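# Clip both heat sinks onto their power modules

## Task

Close the spring clip on each of the two power modules so that it snaps shut over the heat sink already resting there; at the end each heat sink must still sit on its studs and each module must lie flat on the table.

## Robot and tools

Robot: two arms, left_arm (a left hand) and right_arm (a right hand), each with a five-finger hand. Base poses in the scene frame: left_arm at (+0.007, +0.394, 0) m, right_arm at (-0.062, -0.512, 0) m, both turned only slightly about z.

Frames: the scene frame has its origin at table-top height between the arms, +z up, +x out over the table, left_arm toward +y. Each arm's reported hand pose, velocities and targets are in that arm's own base frame. Fixed cameras and the table use the scene frame. Motion offsets are taken along the current Hand target's own axes. The hand point sits 0.05 m in front of the palm, 0.15 m out from the wrist face: its +z runs along the straight fingers, +y out of the palm, +x across the palm away from the thumb on the right hand (toward the thumb on the left hand). Straight fingertips reach 0.06 to 0.07 m past the point; a wrist bracket on the little-finger side can snag things, and the wrist can hang lower than the point and touch the table first.

Row layout (both tools): one flat list of 28 numbers, each in [-1, 1], always covering both arms: left dx, dy, dz, rx, ry, rz, then left little, ring, middle, index, thumb_bend, thumb_turn, force_limit, speed, then the same 14 for the right arm. The six pose numbers are an offset, not a pose: counted from the arm's Hand target at the start of the action or move, along that target's axes; 1.0 equals 0.6 m for dx-dz and 180 degrees for rx-rz, which form one rotation vector. Six zeros re-request the current Hand target. Finger numbers are absolute targets: +1 open/straight, -1 curled; thumb_turn -1 puts the thumb opposite the fingers, +1 beside the palm. force_limit maps -1..+1 to about 0..10 N at the fingertip (15 N for the two thumb motors); speed rises from near zero at -1 to full at +0.48 and above. Hand numbers never mean 'no change': to keep a hand as it is, resend the last eight numbers actually sent to it (or, if none yet, its hand_measured six plus hand_force_limit and hand_speed). Use speed -0.94 or lower for a gentle grip. The hand encloses objects about 0.035-0.065 m thick with the thumb turned in.

execute_actions: actions = list of actions; each action is up to 15 rows, one per 1/30 s step, the last row held to fill 15 steps. Each row counts from the action's starting Hand target, not from the prior row. cameras picks images (default: all only when actions is empty).

move: target = one 28-number row or a list of up to 15 rows, all offsets counted from the same starting Hand targets. speed = top path speed in m/s, 0.002 to 3.6 (default 0.25), one value or one per target; turning is capped at twice that in rad/s. blend (m) rounds corners of a list; 0 stops at each. stop_force (N, 3 to 120, shared by both arms) ends an arm's path when its wrist sensor feels that much resistance; the arm then backs off slightly but keeps some press. Do not rely on it when the hand rotates, leave it out when pulling away from a contact, and it cannot be combined with blocking=false. zero (boolean, only with stop_force) chooses whether to re-zero first. blocking=false returns after about 0.5 s while the move continues. Paths are straight and ignore obstacles; avoid paths near an arm's own base.

wait: seconds 0 to 10; arms hold their last command. stop: brakes a running move. zoom_image: camera (cam_high, cam_low, cam_left_wrist, cam_right_wrist) and region [x0, y0, x1, y1] in pixels, at most 504 by 504, from that camera's latest image. show_instructions: shows the reference pages. zero_wrist_force: arm = left_arm or right_arm, tares that wrist sensor. finished_scene: scene = this scene's number; irreversible.

Results: per arm, end_effector_position (m), end_effector_quat_wxyz, velocities, Hand target (the next offsets' origin; the real hand often rests a bit short of it, so send the remaining gap as an offset), joint positions and torques, Wrist force/torque along the hand's axes plus the peak since last shown, and hand_measured, hand_stopped_by (moving, target, force, stalled, fault), hand_load_n (positive when pushed open; a lost grip shows as load near 0). A move adds a 'move:' line: done, off_target, moving, held or fault, plus limits (paced = pose clipped, held = steps withheld). Orientation commands are clipped to within 32 degrees of the measured one per step. Cameras: cam_high and cam_low are fixed (896x504); wrist cameras are fisheye (672x504).

Avoid: contact torque on a joint beyond its limit (130 N m for the three big joints, 24.3 N m for wrist joints) or about 150 N outside force stops that arm for 10 s. Arms are stiff, so aiming even slightly beyond a firm surface can fault; approach slowly. Do not let the arms or hands collide or grip each other. Do not slam, drop parts, or knock anything off the table; overstraining fingers also counts against you. Long stretched poses or pushing into unreachable targets heat motors (MOTOR HOT line, then a braked arm at 85 °C). Loose objects may occasionally get nudged.

Each tool is called after "Call:" by a JSON object that holds its "name" and its "arguments".

Reference images:

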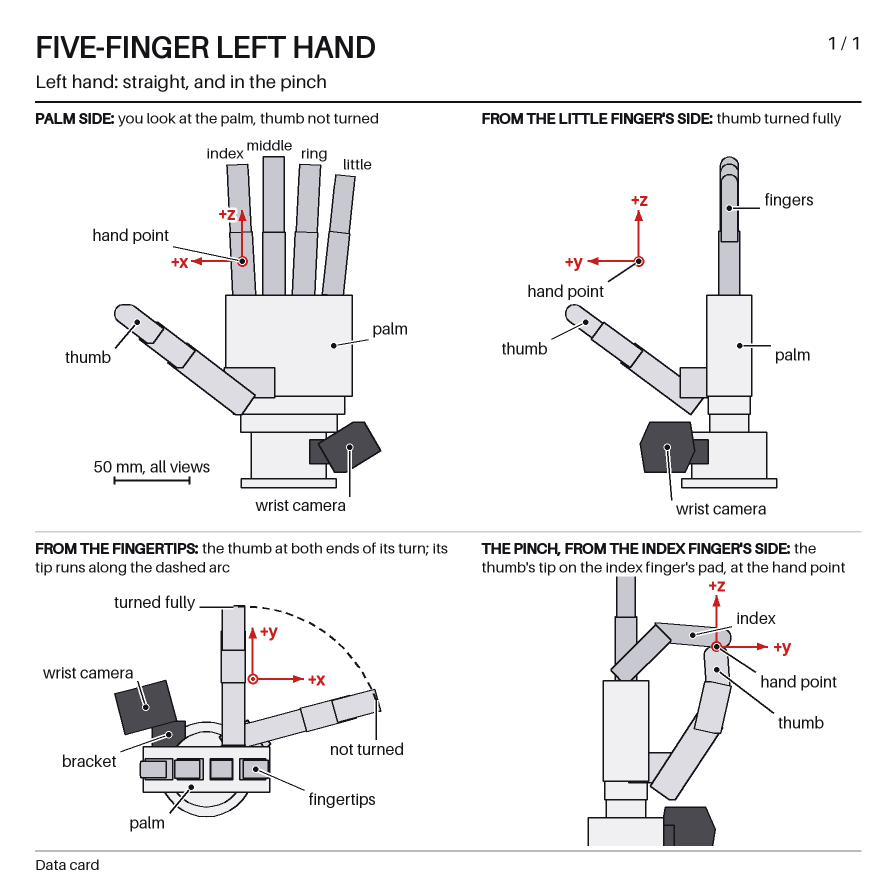

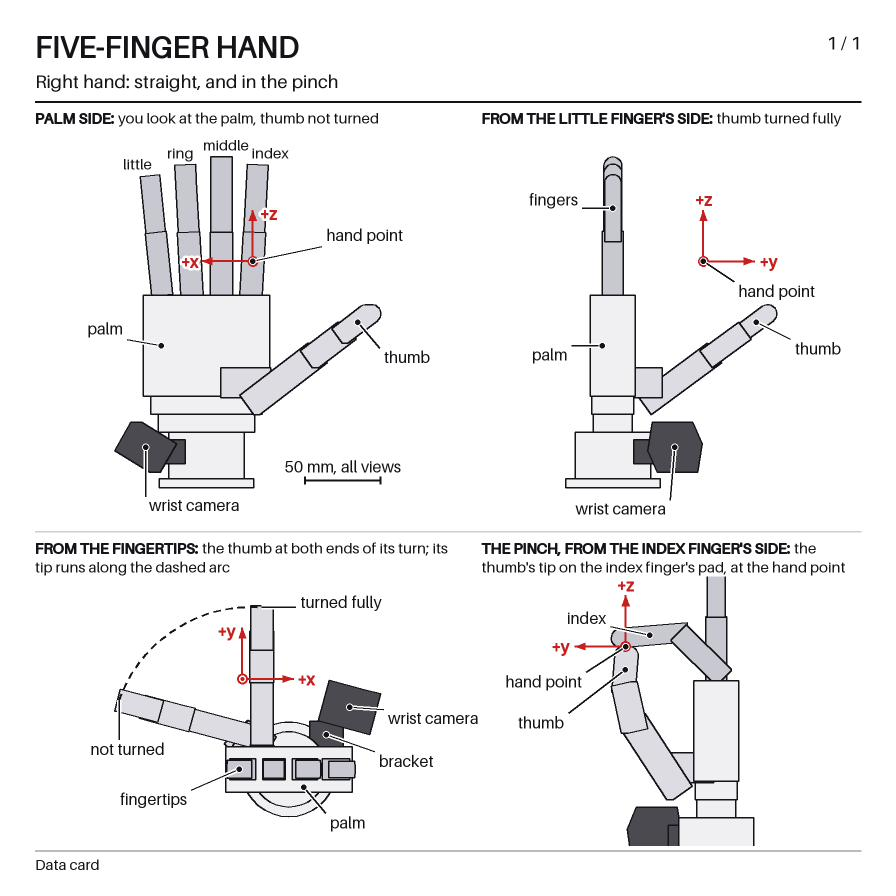

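## Session

Call:
{"name": "execute_actions", "arguments": {"actions": []}}

Scene clock: 0.00 s.
left_arm: end_effector_position=(+0.5255, -0.2509, +0.1369) hand_measured=(+1.000, +1.000, +1.000, +1.000, +1.000, +1.000) hand_load_n=(+0.5, +0.0, +0.0, +0.0, +0.0, +0.0) hand_stopped_by=(target, target, target, target, target, target) hand_force_limit=0.00 hand_speed=-0.80 end_effector_quat_wxyz=(+0.363, -0.425, -0.535, +0.634) | right_arm: end_effector_position=(+0.5264, +0.5159, +0.2944) hand_measured=(+1.000, +1.000, +1.000, +1.000, +1.000, +1.000) hand_load_n=(+0.0, +0.0, +0.0, +0.0, +0.0, +0.0) hand_stopped_by=(target, target, target, target, target, target) hand_force_limit=0.00 hand_speed=-0.80 end_effector_quat_wxyz=(+0.076, +0.509, +0.774, +0.369)
Joint positions: left_arm=[3.085 -2.931 -0.65 0.366 -1.136 0.181] | right_arm=[0.614 -1.092 1.163 0.734 1.452 0.256]
Joint velocities: within noise
Joint torques (N m): no reading
Wrist force (N): no reading
Wrist torque (N m): no reading
Wrist force, peak (N): no reading
Hand target: left_arm +0.5255, -0.2509, +0.1369; +0.363, -0.425, -0.535, +0.634 | right_arm +0.5264, +0.5159, +0.2944; +0.076, +0.509, +0.774, +0.369

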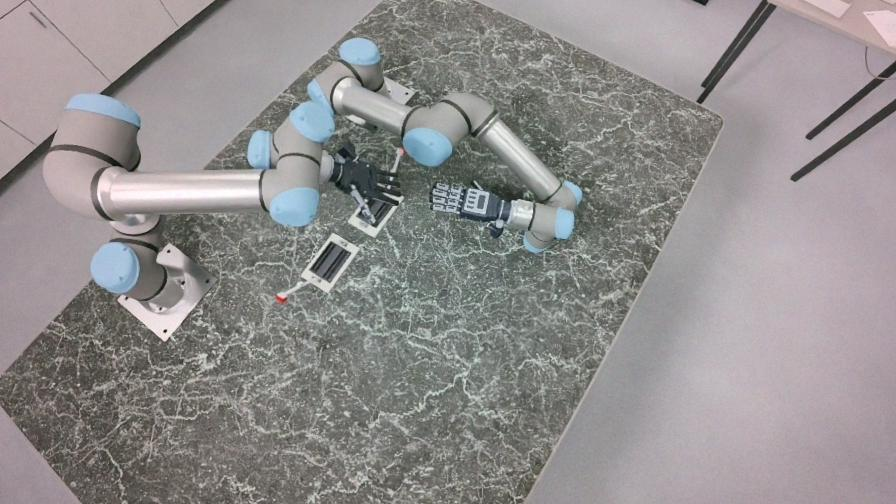

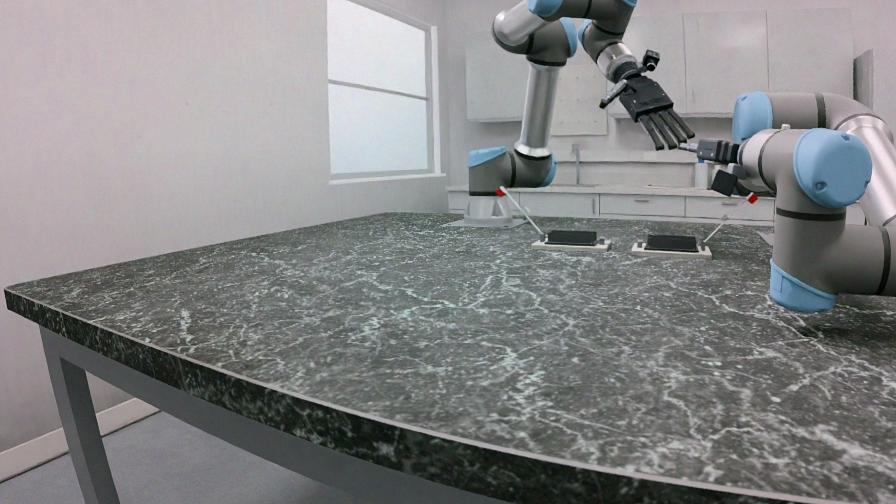

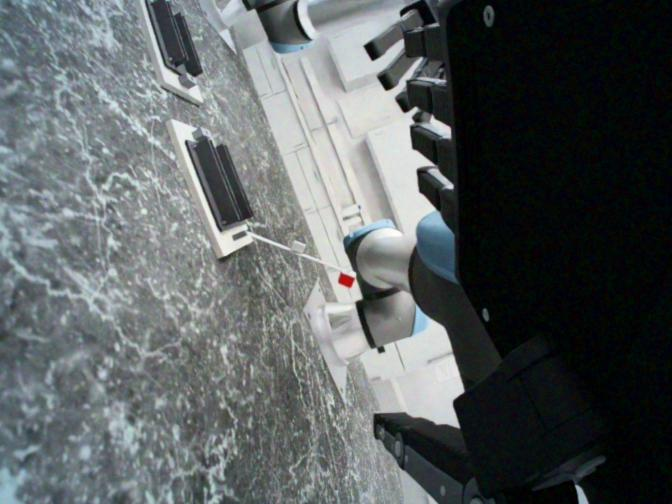

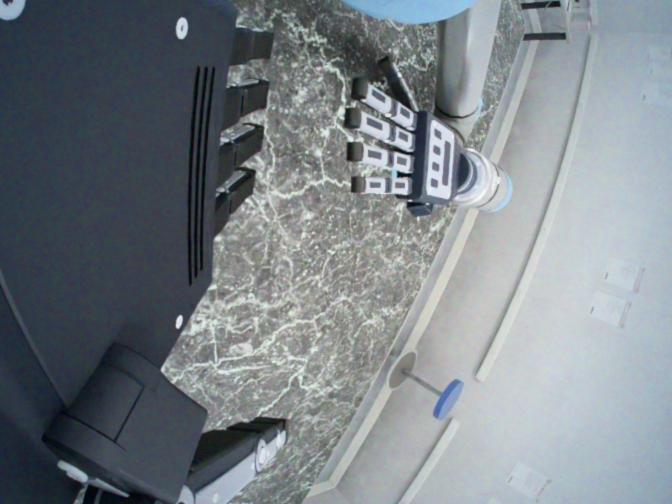

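Call:
{"name": "zoom_image", "arguments": {"camera": "cam_high", "region": [260, 140, 420, 310]}}

Call:
{"name": "zoom_image", "arguments": {"camera": "cam_low", "region": [480, 150, 780, 280]}}

Call:
{"name": "zoom_image", "arguments": {"camera": "cam_left_wrist", "region": [120, 0, 380, 300]}}

Scaled by 2.965 from the camera's 896x504 image, which has a finer 1280x720 frame.

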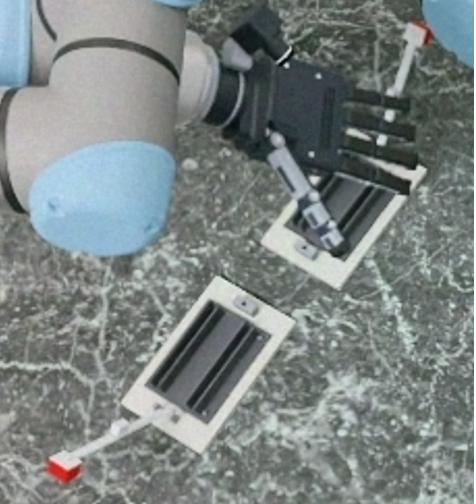

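Scaled by 1.680 from the camera's 896x504 image, which has a finer 1280x720 frame.

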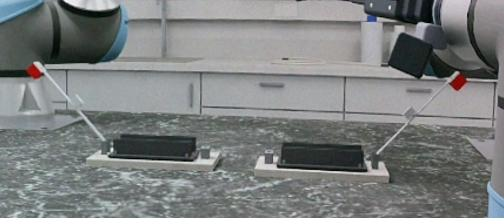

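Scaled by 1.680 from the camera's 672x504 image, which has a finer 960x720 frame.

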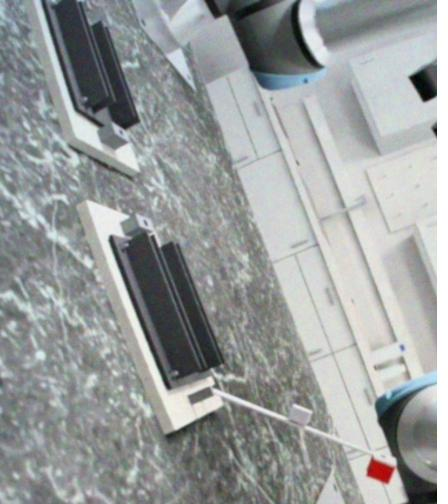

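Call:
{"name": "move", "arguments": {"target": [0,0,0,0,0,0,1,1,1,1,1,1,0,-0.8,-0.4845,-0.3418,-0.4985,0.2546,0.0524,-0.3511,-1,-1,-1,1,1,1,0,0], "cameras": ["all"]}}

Scene clock: 99.13 s.
left_arm: end_effector_position=(+0.5255, -0.2509, +0.1369) hand_measured=(+1.000, +1.000, +1.000, +1.000, +1.000, +1.000) hand_load_n=(+0.0, +0.0, +0.0, +0.0, +0.0, +0.0) hand_stopped_by=(target, target, target, target, target, target) hand_force_limit=0.00 hand_speed=-0.80 end_effector_quat_wxyz=(+0.363, -0.425, -0.535, +0.634) | right_arm: end_effector_position=(+0.3650, +0.0801, +0.3005) hand_measured=(-1.000, -1.000, -1.000, +1.000, +1.000, +1.000) hand_load_n=(+0.0, +0.0, +0.0, +0.0, -0.5, +0.0) hand_stopped_by=(target, target, target, target, target, target) hand_force_limit=0.00 hand_speed=0.00 end_effector_quat_wxyz=(+0.000, +0.000, +1.000, +0.000)
Joint positions: left_arm=[3.085 -2.931 -0.65 0.366 -1.136 0.181] | right_arm=[-0.35 -1.532 1.625 1.478 1.571 -1.92]
Joint torques (N m): left_arm=[0.49 60.02 17.31 -1.41 -0.25 -0.06] | right_arm=[-7.46 -27.94 -13.56 -0.48 2.71 -3.05]
Wrist force (N): left_arm=[0.2 0.1 -0.1] | right_arm=[-0.5 -1.4 -0.3]
Wrist torque (N m): left_arm=[0.02 -0.03 0.01] | right_arm=[-0.26 0.18 -0.08]
Wrist force, peak (N): left_arm=[0.4 0.4 -0.3] | right_arm=[-0.4 -2.1 -0.5]
Hand target: left_arm +0.5255, -0.2509, +0.1369; +0.363, -0.425, -0.535, +0.634 | right_arm +0.3650, +0.0801, +0.3005; +0.000, +0.000, +1.000, +0.000
Off the commanded pose: left_arm 0.000 m, 0 deg | right_arm 0.000 m, 0 deg.
move: done
camera_calibration:
cam_right_wrist: T_world_to_cam=[[-0.258158, 0.965439, -0.0358172, 0.0312982], [0.823127, 0.239211, 0.515014, -0.471032], [0.505782, 0.103473, -0.856433, 0.182409], [0, 0, 0, 1]] pos_world=[0.30354, 0.0635849, 0.39993]

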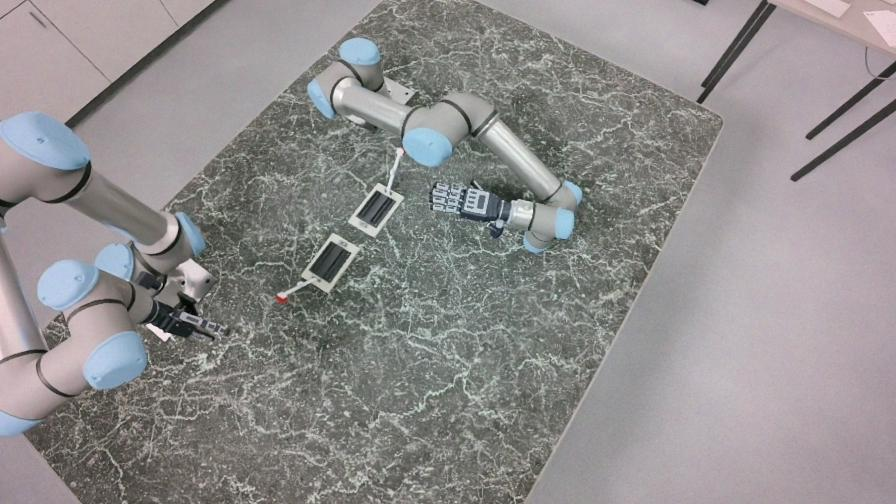

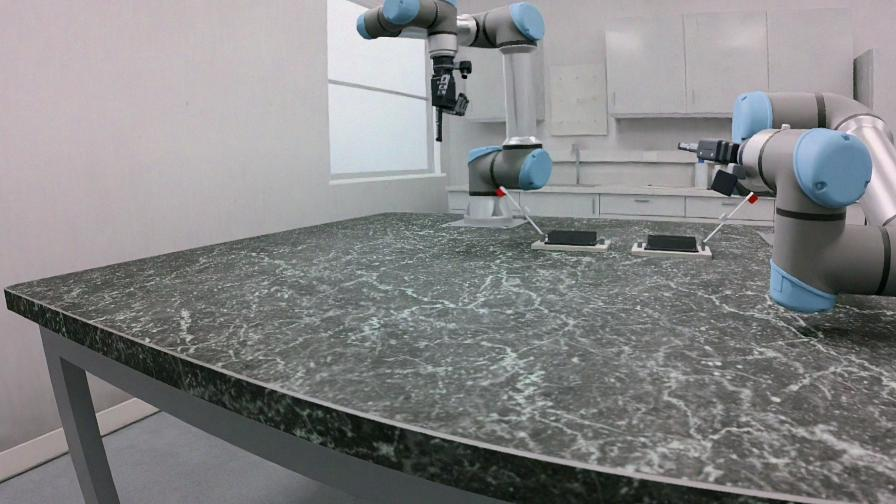

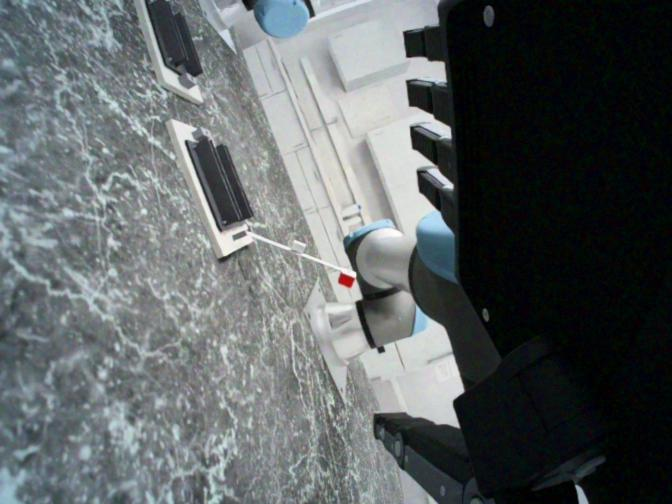

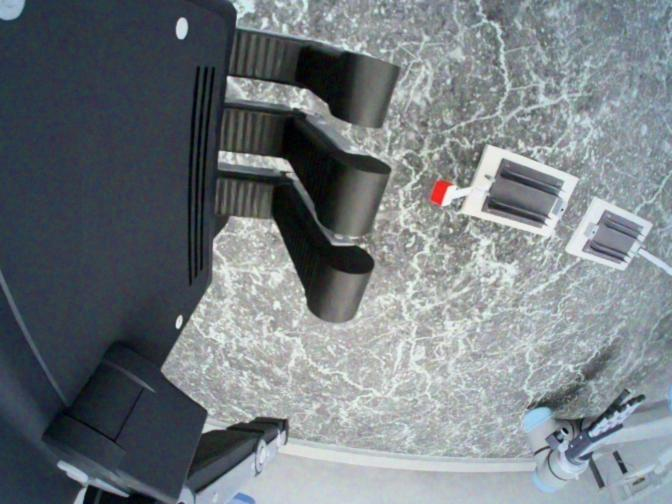

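Call:
{"name": "zoom_image", "arguments": {"camera": "cam_right_wrist", "region": [400, 120, 672, 290]}}

Call:
{"name": "zoom_image", "arguments": {"camera": "cam_high", "region": [260, 140, 420, 310]}}

Call:
{"name": "zoom_image", "arguments": {"camera": "cam_low", "region": [480, 170, 780, 270]}}

Scaled by 1.853 from the camera's 672x504 image, which has a finer 960x720 frame.

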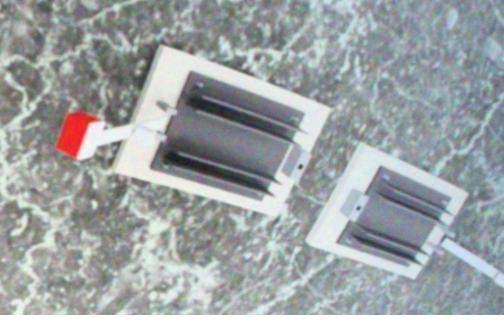

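Scaled by 2.965 from the camera's 896x504 image, which has a finer 1280x720 frame.

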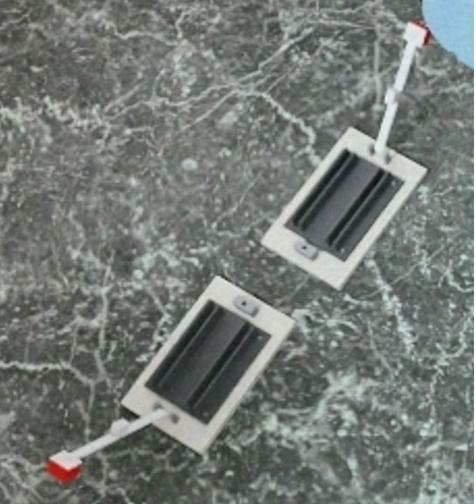

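Scaled by 1.680 from the camera's 896x504 image, which has a finer 1280x720 frame.

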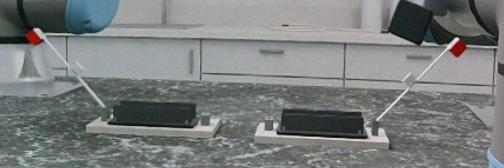

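Call:
{"name": "move", "arguments": {"target": [0,0,0,0,0,0,1,1,1,1,1,1,0,-0.8,-0.029,0.1745,0.1992,0,0,-0.02,-1,-1,1,1,1,1,0,0], "cameras": ["all"]}}

Call:
{"name": "zoom_image", "arguments": {"camera": "cam_right_wrist", "region": [200, 50, 672, 420]}}

Call:
{"name": "zoom_image", "arguments": {"camera": "cam_low", "region": [430, 100, 680, 270]}}

Call:
{"name": "zoom_image", "arguments": {"camera": "cam_high", "region": [200, 190, 380, 350]}}

Scene clock: 131.10 s.
left_arm: end_effector_position=(+0.5255, -0.2509, +0.1369) hand_measured=(+1.000, +1.000, +1.000, +1.000, +1.000, +1.000) hand_load_n=(+0.0, +0.0, +0.0, +0.0, +0.0, +0.0) hand_stopped_by=(target, target, target, target, target, target) hand_force_limit=0.00 hand_speed=-0.80 end_effector_quat_wxyz=(+0.363, -0.425, -0.535, +0.634) | right_arm: end_effector_position=(+0.3824, +0.1847, +0.1810) hand_measured=(-1.000, -1.000, +1.000, +1.000, +1.000, +1.000) hand_load_n=(+0.0, +0.0, +0.0, +0.0, +0.0, +0.0) hand_stopped_by=(target, target, target, target, target, target) hand_force_limit=0.00 hand_speed=0.00 end_effector_quat_wxyz=(+0.000, -0.031, +1.000, +0.000)
Joint positions: left_arm=[3.085 -2.931 -0.65 0.366 -1.136 0.181] | right_arm=[-0.03 -1.363 1.747 1.187 1.571 -1.663]
Joint torques (N m): left_arm=[0.09 60.61 16.95 -1.45 -0.31 -0.38] | right_arm=[6.19 -13.94 -23.77 -0.29 2.51 3.22]
Wrist force (N): left_arm=[0.3 0.1 0.0] | right_arm=[-0.6 -1.3 -0.7]
Wrist torque (N m): left_arm=[0.02 -0.04 0.01] | right_arm=[-0.23 0.21 -0.22]
Wrist force, peak (N): left_arm=[0.4 0.5 -0.2] | right_arm=[-0.7 -2.5 -1.2]
Hand target: left_arm +0.5255, -0.2509, +0.1369; +0.363, -0.425, -0.535, +0.634 | right_arm +0.3824, +0.1847, +0.1809; +0.000, -0.031, +1.000, +0.000
Off the commanded pose: left_arm 0.000 m, 0 deg | right_arm 0.000 m, 0 deg.
move: done
camera_calibration:
cam_right_wrist: T_world_to_cam=[[-0.318344, 0.9473, -0.0357735, -0.0431151], [0.806456, 0.290462, 0.515034, -0.451883], [0.498283, 0.135108, -0.856423, 0.057491], [0, 0, 0, 1]] pos_world=[0.322052, 0.16433, 0.28043]

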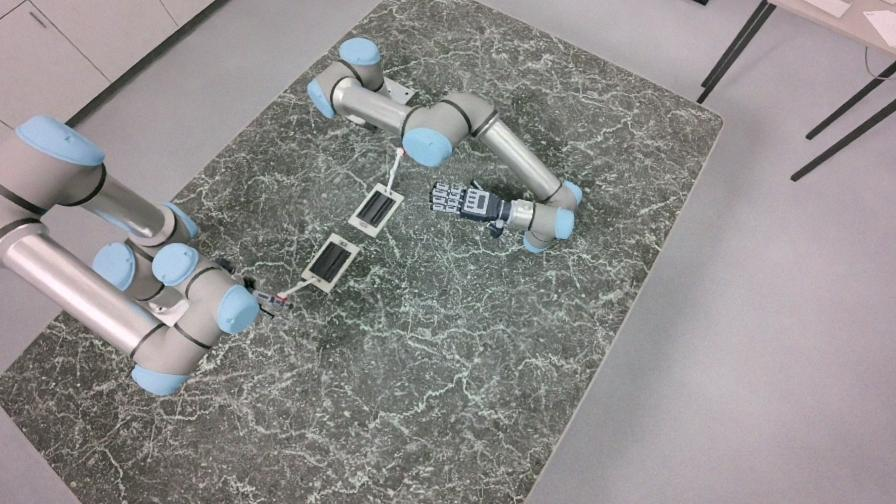

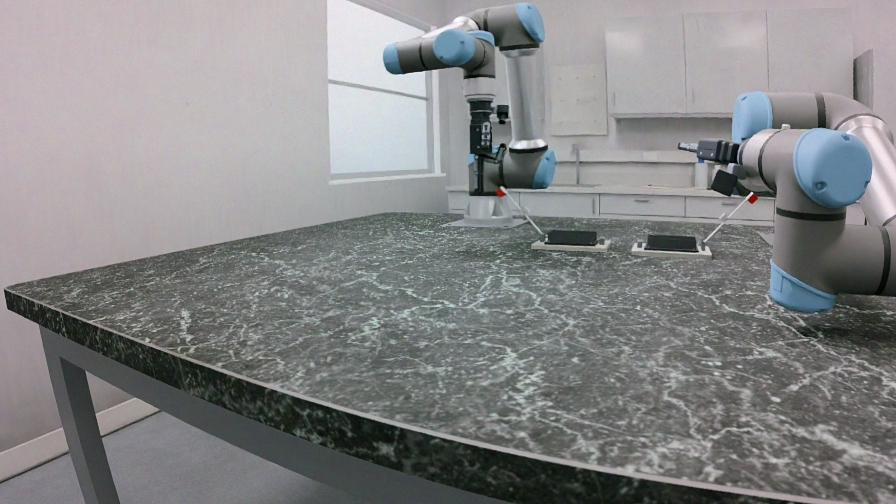

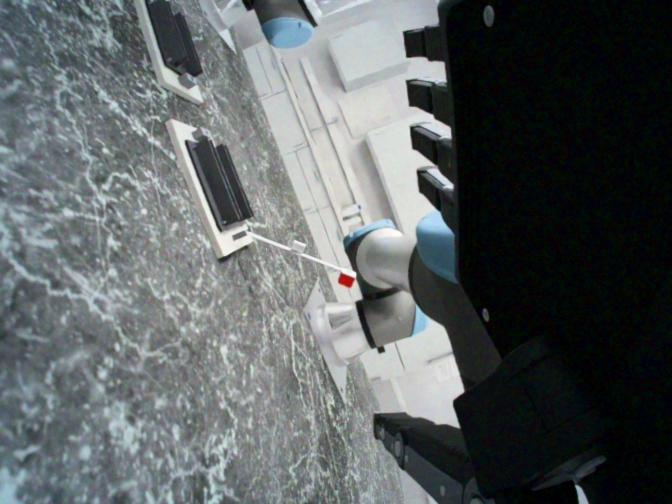

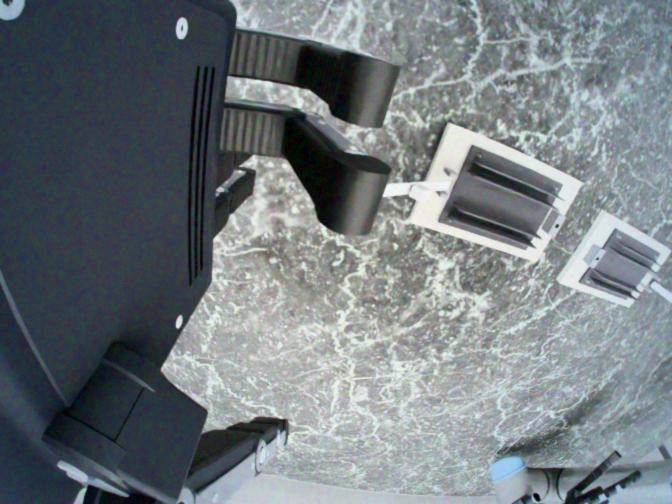

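Scaled by 1.068 from the camera's 672x504 image, which has a finer 960x720 frame.

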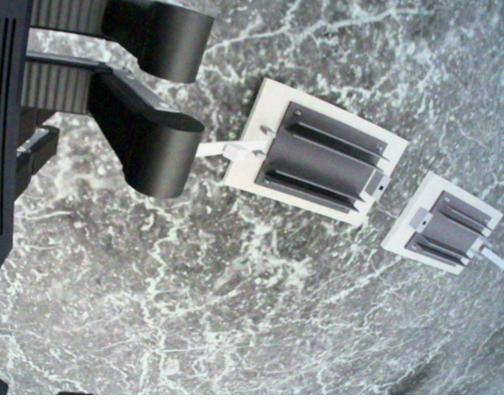

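Scaled by 2.016 from the camera's 896x504 image, which has a finer 1280x720 frame.

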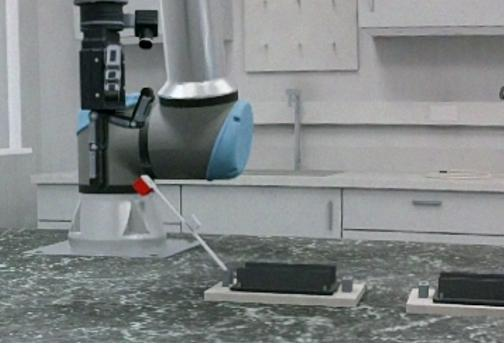

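Scaled by 2.800 from the camera's 896x504 image, which has a finer 1280x720 frame.

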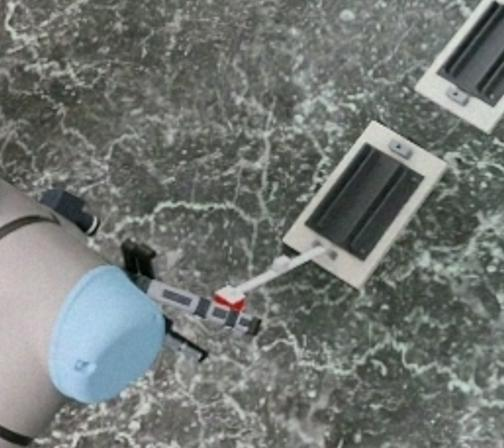

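Call:
{"name": "zoom_image", "arguments": {"camera": "cam_high", "region": [240, 250, 330, 330]}}

Call:
{"name": "zoom_image", "arguments": {"camera": "cam_low", "region": [450, 130, 560, 260]}}

Scaled by 5.600 from the camera's 896x504 image, which has a finer 1280x720 frame.

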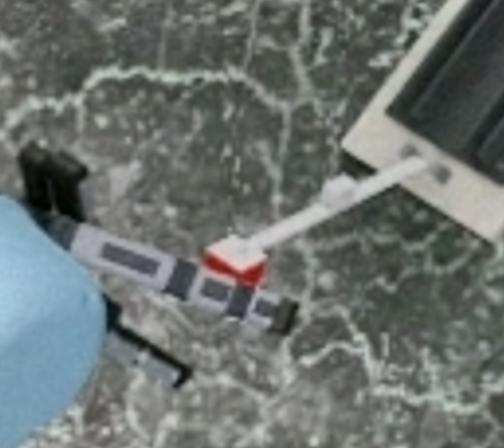

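Scaled by 3.877 from the camera's 896x504 image, which has a finer 1280x720 frame.

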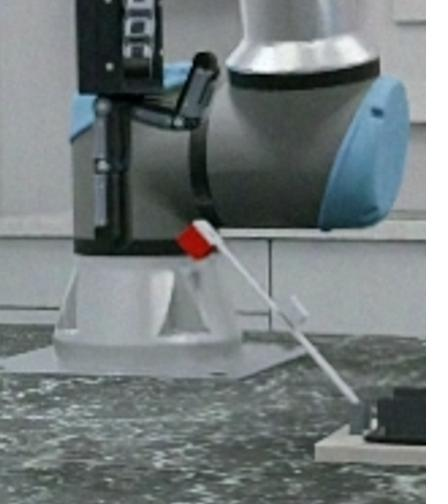

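Call:
{"name": "move", "arguments": {"target": [[0,0,0,0,0,0,1,1,1,1,1,1,0,-0.8,0,0.05,-0.005,0,0,0,-1,-1,1,1,1,1,0,0],[0,0,0,0,0,0,1,1,1,1,1,1,0,-0.8,0,0.14,-0.05,0,0,0,-1,-1,1,1,1,1,0,0]], "speed": 0.08, "blend": [0.01, 0], "cameras": ["all"]}}

Call:
{"name": "zoom_image", "arguments": {"camera": "cam_low", "region": [430, 100, 680, 270]}}

Call:
{"name": "zoom_image", "arguments": {"camera": "cam_high", "region": [240, 200, 400, 330]}}

Scene clock: 188.50 s.
left_arm: end_effector_position=(+0.5255, -0.2509, +0.1369) hand_measured=(+1.000, +1.000, +1.000, +1.000, +1.000, +1.000) hand_load_n=(+0.0, +0.0, +0.0, +0.0, +0.0, +0.0) hand_stopped_by=(target, target, target, target, target, target) hand_force_limit=0.00 hand_speed=-0.80 end_effector_quat_wxyz=(+0.363, -0.425, -0.535, +0.634) | right_arm: end_effector_position=(+0.3772, +0.2685, +0.2109) hand_measured=(-1.000, -1.000, +1.000, +1.000, +1.000, +1.000) hand_load_n=(+0.0, +0.0, +0.0, +0.0, +0.0, +0.0) hand_stopped_by=(target, target, target, target, target, target) hand_force_limit=0.00 hand_speed=0.00 end_effector_quat_wxyz=(+0.000, -0.031, +1.000, +0.000)
Joint positions: left_arm=[3.085 -2.931 -0.65 0.366 -1.136 0.181] | right_arm=[0.199 -1.314 1.604 1.28 1.571 -1.434]
Joint torques (N m): left_arm=[0.42 59.34 16.06 -1.32 -0.3 -0.39] | right_arm=[7.28 -17.69 -25.73 5.12 2.75 2.97]
Wrist force (N): left_arm=[0.0 0.1 -0.2] | right_arm=[-0.7 -1.3 -0.5]
Wrist torque (N m): left_arm=[0.03 0.00 -0.01] | right_arm=[-0.24 0.22 -0.22]
Wrist force, peak (N): left_arm=[0.2 0.6 -0.1] | right_arm=[-0.5 -2.0 -1.1]
Hand target: left_arm +0.5255, -0.2509, +0.1369; +0.363, -0.425, -0.535, +0.634 | right_arm +0.3772, +0.2686, +0.2109; +0.000, -0.031, +1.000, +0.000
Off the commanded pose: left_arm 0.000 m, 0 deg | right_arm 0.000 m, 0 deg.
move: done
camera_calibration:
cam_right_wrist: T_world_to_cam=[[-0.318445, 0.947264, -0.0358373, -0.123118], [0.806417, 0.290581, 0.515028, -0.487474], [0.498281, 0.135108, -0.856424, 0.0743544], [0, 0, 0, 1]] pos_world=[0.316852, 0.24823, 0.31033]

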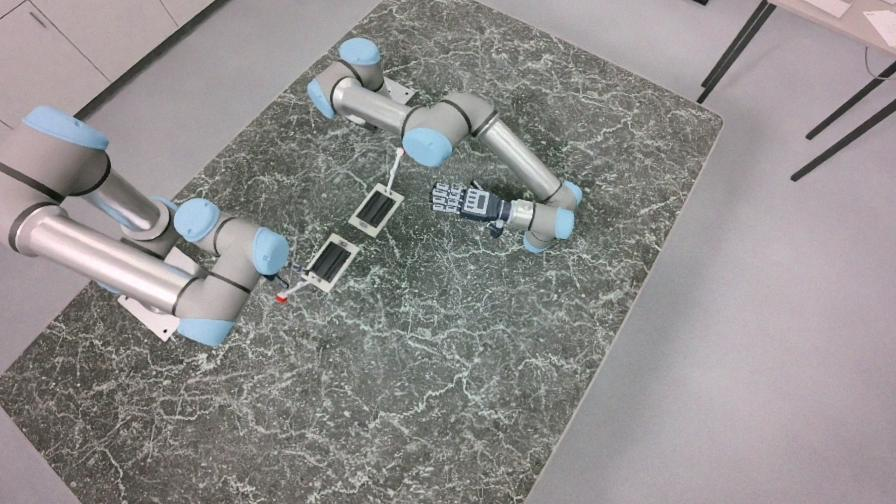

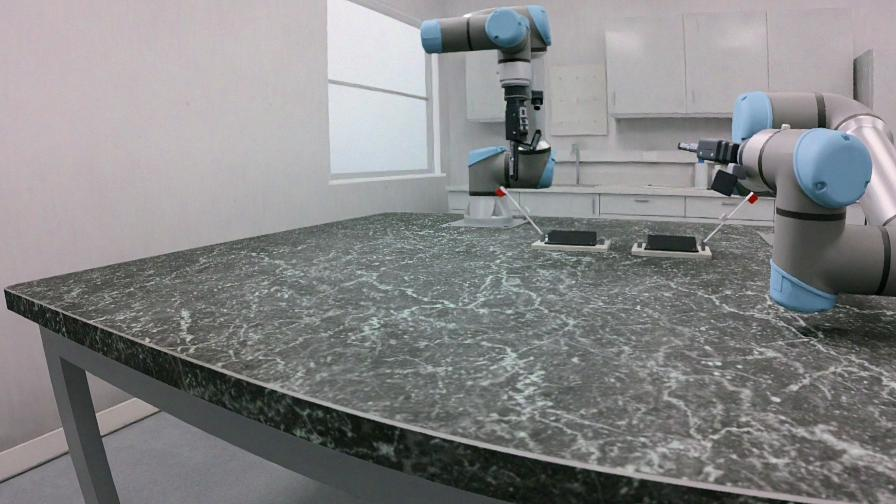

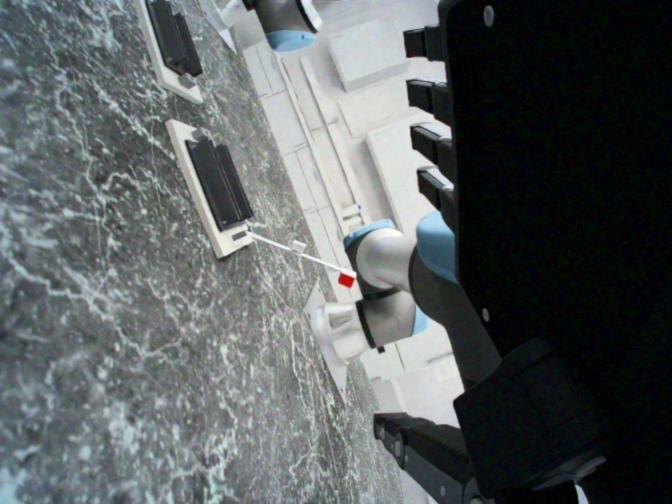

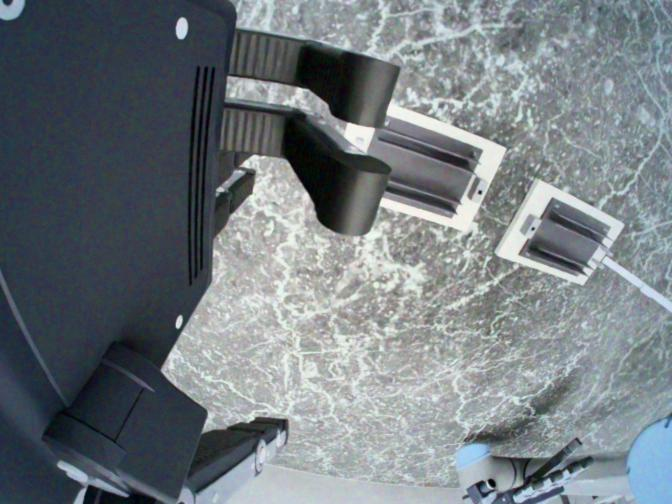

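Scaled by 2.016 from the camera's 896x504 image, which has a finer 1280x720 frame.

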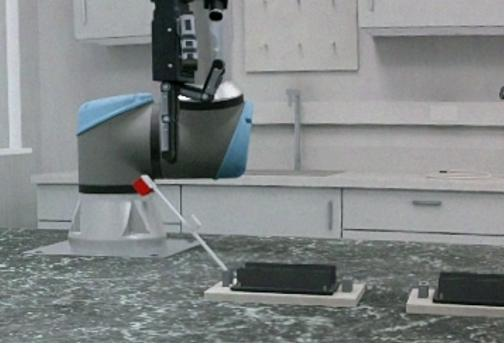

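Scaled by 3.150 from the camera's 896x504 image, which has a finer 1280x720 frame.

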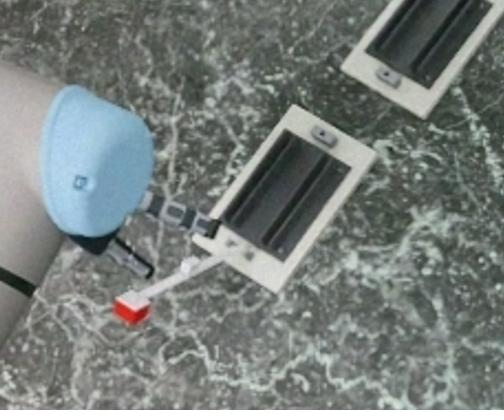

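Call:
{"name": "move", "arguments": {"target": [[0,0,0,0,0,0,1,1,1,1,1,1,0,-0.8,0,0,-0.0583,0,0,0,-1,-1,1,1,1,1,0,0],[0,0,0,0,0,0,1,1,1,1,1,1,0,-0.8,0,-0.1483,-0.0583,0,0,0,-1,-1,1,1,1,1,0,0],[0,0,0,0,0,0,1,1,1,1,1,1,0,-0.8,0,-0.1483,0.0917,0,0,0,-1,-1,1,1,1,1,0,0]], "speed": 0.2, "blend": [0.02, 0.02, 0]}}

Call:
{"name": "move", "arguments": {"target": [[0,0,0,0,0,0,1,1,1,1,1,1,0,-0.8,0,0.0583,-0.0083,0,0,0,-1,-1,1,1,1,1,0,0],[0,0,0,0,0,0,1,1,1,1,1,1,0,-0.8,0,0.1,-0.025,0,0,0,-1,-1,1,1,1,1,0,0],[0,0,0,0,0,0,1,1,1,1,1,1,0,-0.8,0,0.1483,-0.05,0,0,0,-1,-1,1,1,1,1,0,0]], "speed": 0.08, "blend": [0.01, 0.01, 0], "cameras": ["all"]}}

Call:
{"name": "zoom_image", "arguments": {"camera": "cam_low", "region": [430, 100, 680, 270]}}

Call:
{"name": "zoom_image", "arguments": {"camera": "cam_high", "region": [240, 200, 400, 330]}}

Scene clock: 208.20 s.
left_arm: end_effector_position=(+0.5255, -0.2509, +0.1369) hand_measured=(+1.000, +1.000, +1.000, +1.000, +1.000, +1.000) hand_load_n=(+0.0, +0.0, +0.0, +0.0, +0.0, -0.5) hand_stopped_by=(target, target, target, target, target, target) hand_force_limit=0.00 hand_speed=-0.80 end_effector_quat_wxyz=(+0.363, -0.425, -0.535, +0.634) | right_arm: end_effector_position=(+0.3827, +0.1797, +0.1560) hand_measured=(-1.000, -1.000, +1.000, +1.000, +1.000, +1.000) hand_load_n=(+0.0, +0.0, +0.0, +0.0, +0.0, +0.0) hand_stopped_by=(target, target, target, target, target, target) hand_force_limit=0.00 hand_speed=0.00 end_effector_quat_wxyz=(+0.000, -0.031, +1.000, +0.000)
Joint positions: left_arm=[3.085 -2.931 -0.65 0.366 -1.136 0.181] | right_arm=[-0.044 -1.341 1.79 1.122 1.571 -1.677]
Joint torques (N m): left_arm=[-1 60.28 16.51 -1.37 -0.23 -0.41] | right_arm=[-6.27 -14.23 -10.27 -0.42 -2.57 -2.49]
Wrist force (N): left_arm=[0.2 0.2 -0.1] | right_arm=[-0.7 -1.0 -0.3]
Wrist torque (N m): left_arm=[0.03 -0.03 0.00] | right_arm=[-0.22 0.21 -0.10]
Wrist force, peak (N): left_arm=[0.4 0.4 -0.1] | right_arm=[-0.5 -2.0 -1.4]
Hand target: left_arm +0.5255, -0.2509, +0.1369; +0.363, -0.425, -0.535, +0.634 | right_arm +0.3827, +0.1797, +0.1559; +0.000, -0.031, +1.000, +0.000
Off the commanded pose: left_arm 0.000 m, 0 deg | right_arm 0.000 m, 0 deg.
move: done; blend cut to 0.0175 m at target 1

Scene clock: 209.90 s.
left_arm: end_effector_position=(+0.5255, -0.2509, +0.1369) hand_measured=(+1.000, +1.000, +1.000, +1.000, +1.000, +1.000) hand_load_n=(+0.0, +0.0, +0.0, +0.0, +0.0, +0.0) hand_stopped_by=(target, target, target, target, target, target) hand_force_limit=0.00 hand_speed=-0.80 end_effector_quat_wxyz=(+0.363, -0.425, -0.535, +0.634) | right_arm: end_effector_position=(+0.3772, +0.2685, +0.1859) hand_measured=(-1.000, -1.000, +1.000, +1.000, +1.000, +1.000) hand_load_n=(+0.0, +0.0, +0.0, +0.0, +0.0, +0.0) hand_stopped_by=(target, target, target, target, target, target) hand_force_limit=0.00 hand_speed=0.00 end_effector_quat_wxyz=(+0.000, -0.031, +1.000, +0.000)
Joint positions: left_arm=[3.085 -2.931 -0.65 0.366 -1.136 0.181] | right_arm=[0.199 -1.295 1.647 1.219 1.571 -1.434]
Joint torques (N m): left_arm=[1.03 60.46 16.3 -1.58 -0.18 -0.5] | right_arm=[6.92 -17.82 -25.06 4.91 2.71 3.02]
Wrist force (N): left_arm=[0.2 0.0 -0.2] | right_arm=[-0.8 -1.4 -0.4]
Wrist torque (N m): left_arm=[0.02 -0.03 0.01] | right_arm=[-0.23 0.24 -0.23]
Wrist force, peak (N): left_arm=[0.2 0.5 -0.2] | right_arm=[-0.9 -1.9 -1.2]
Hand target: left_arm +0.5255, -0.2509, +0.1369; +0.363, -0.425, -0.535, +0.634 | right_arm +0.3772, +0.2686, +0.1859; +0.000, -0.031, +1.000, +0.000
Off the commanded pose: left_arm 0.000 m, 0 deg | right_arm 0.000 m, 0 deg.
move: done
camera_calibration:
cam_right_wrist: T_world_to_cam=[[-0.318445, 0.947264, -0.0358373, -0.124018], [0.806417, 0.290581, 0.515028, -0.474547], [0.498281, 0.135108, -0.856424, 0.0528581], [0, 0, 0, 1]] pos_world=[0.316852, 0.24823, 0.28523]

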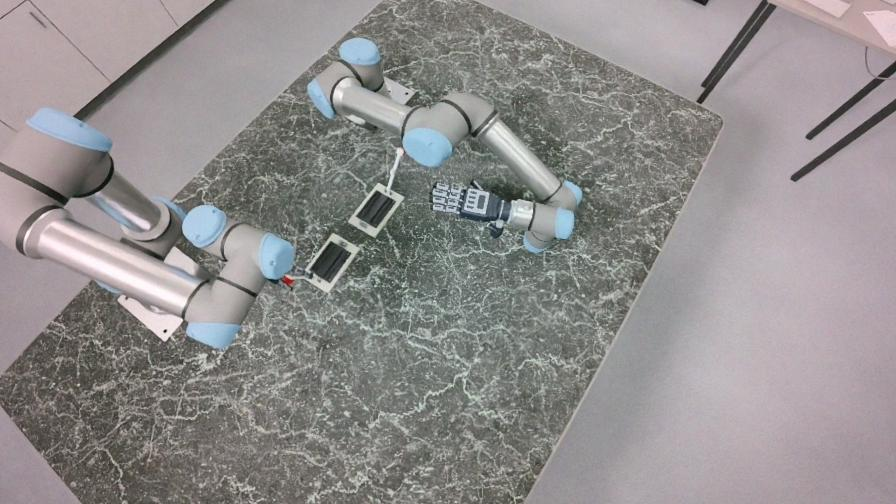

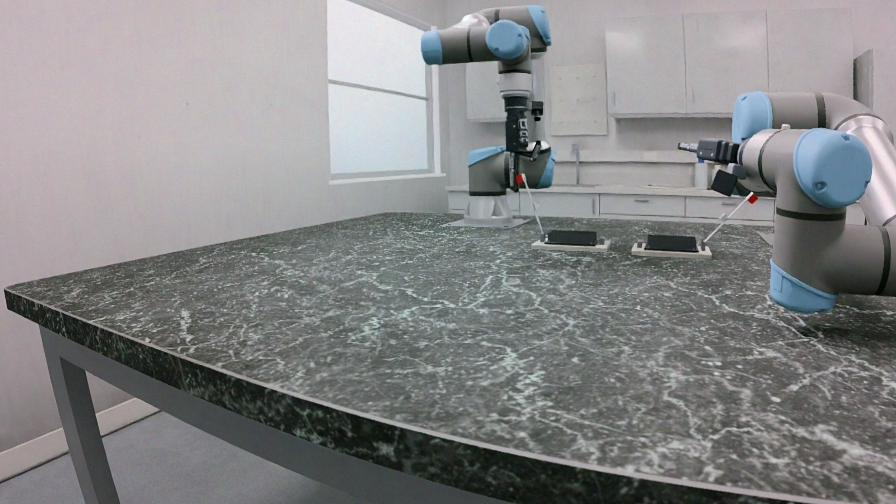

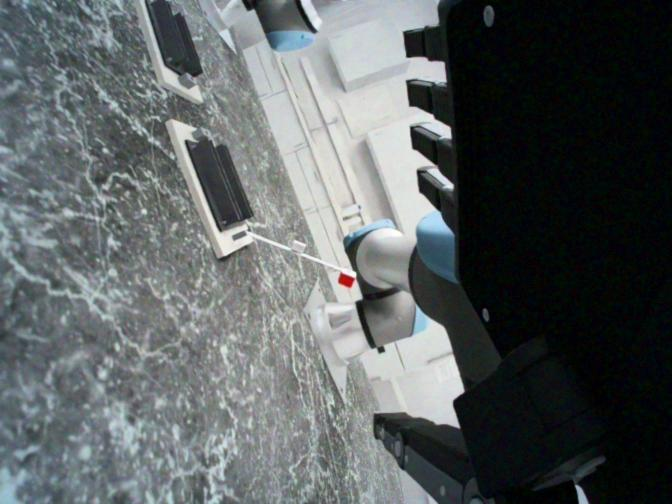

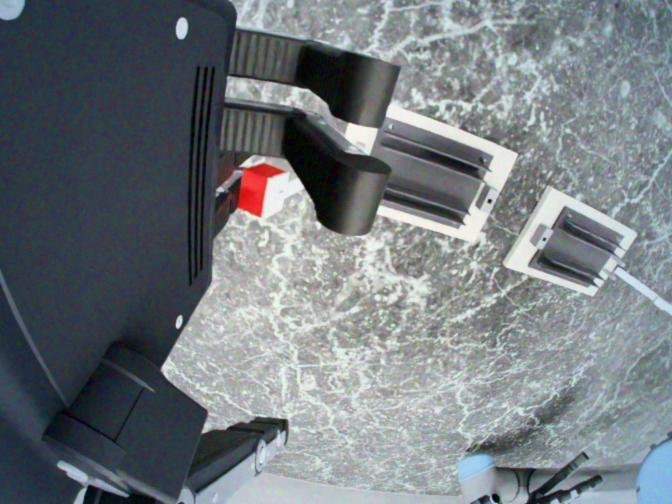

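Scaled by 2.016 from the camera's 896x504 image, which has a finer 1280x720 frame.

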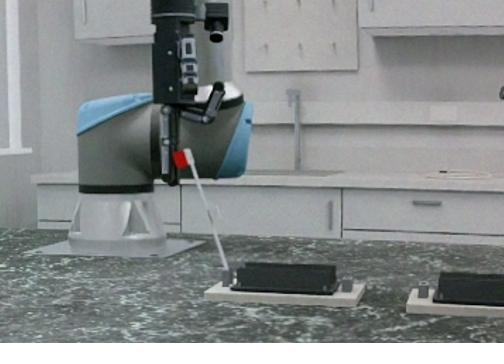

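Scaled by 3.150 from the camera's 896x504 image, which has a finer 1280x720 frame.

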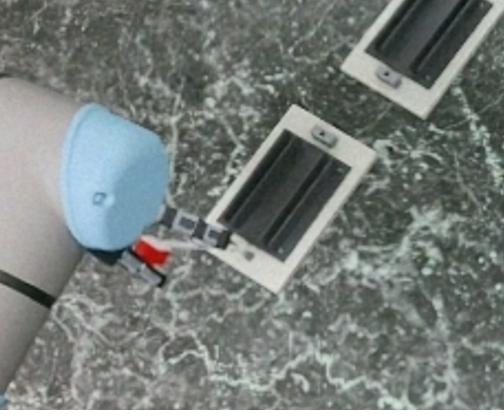

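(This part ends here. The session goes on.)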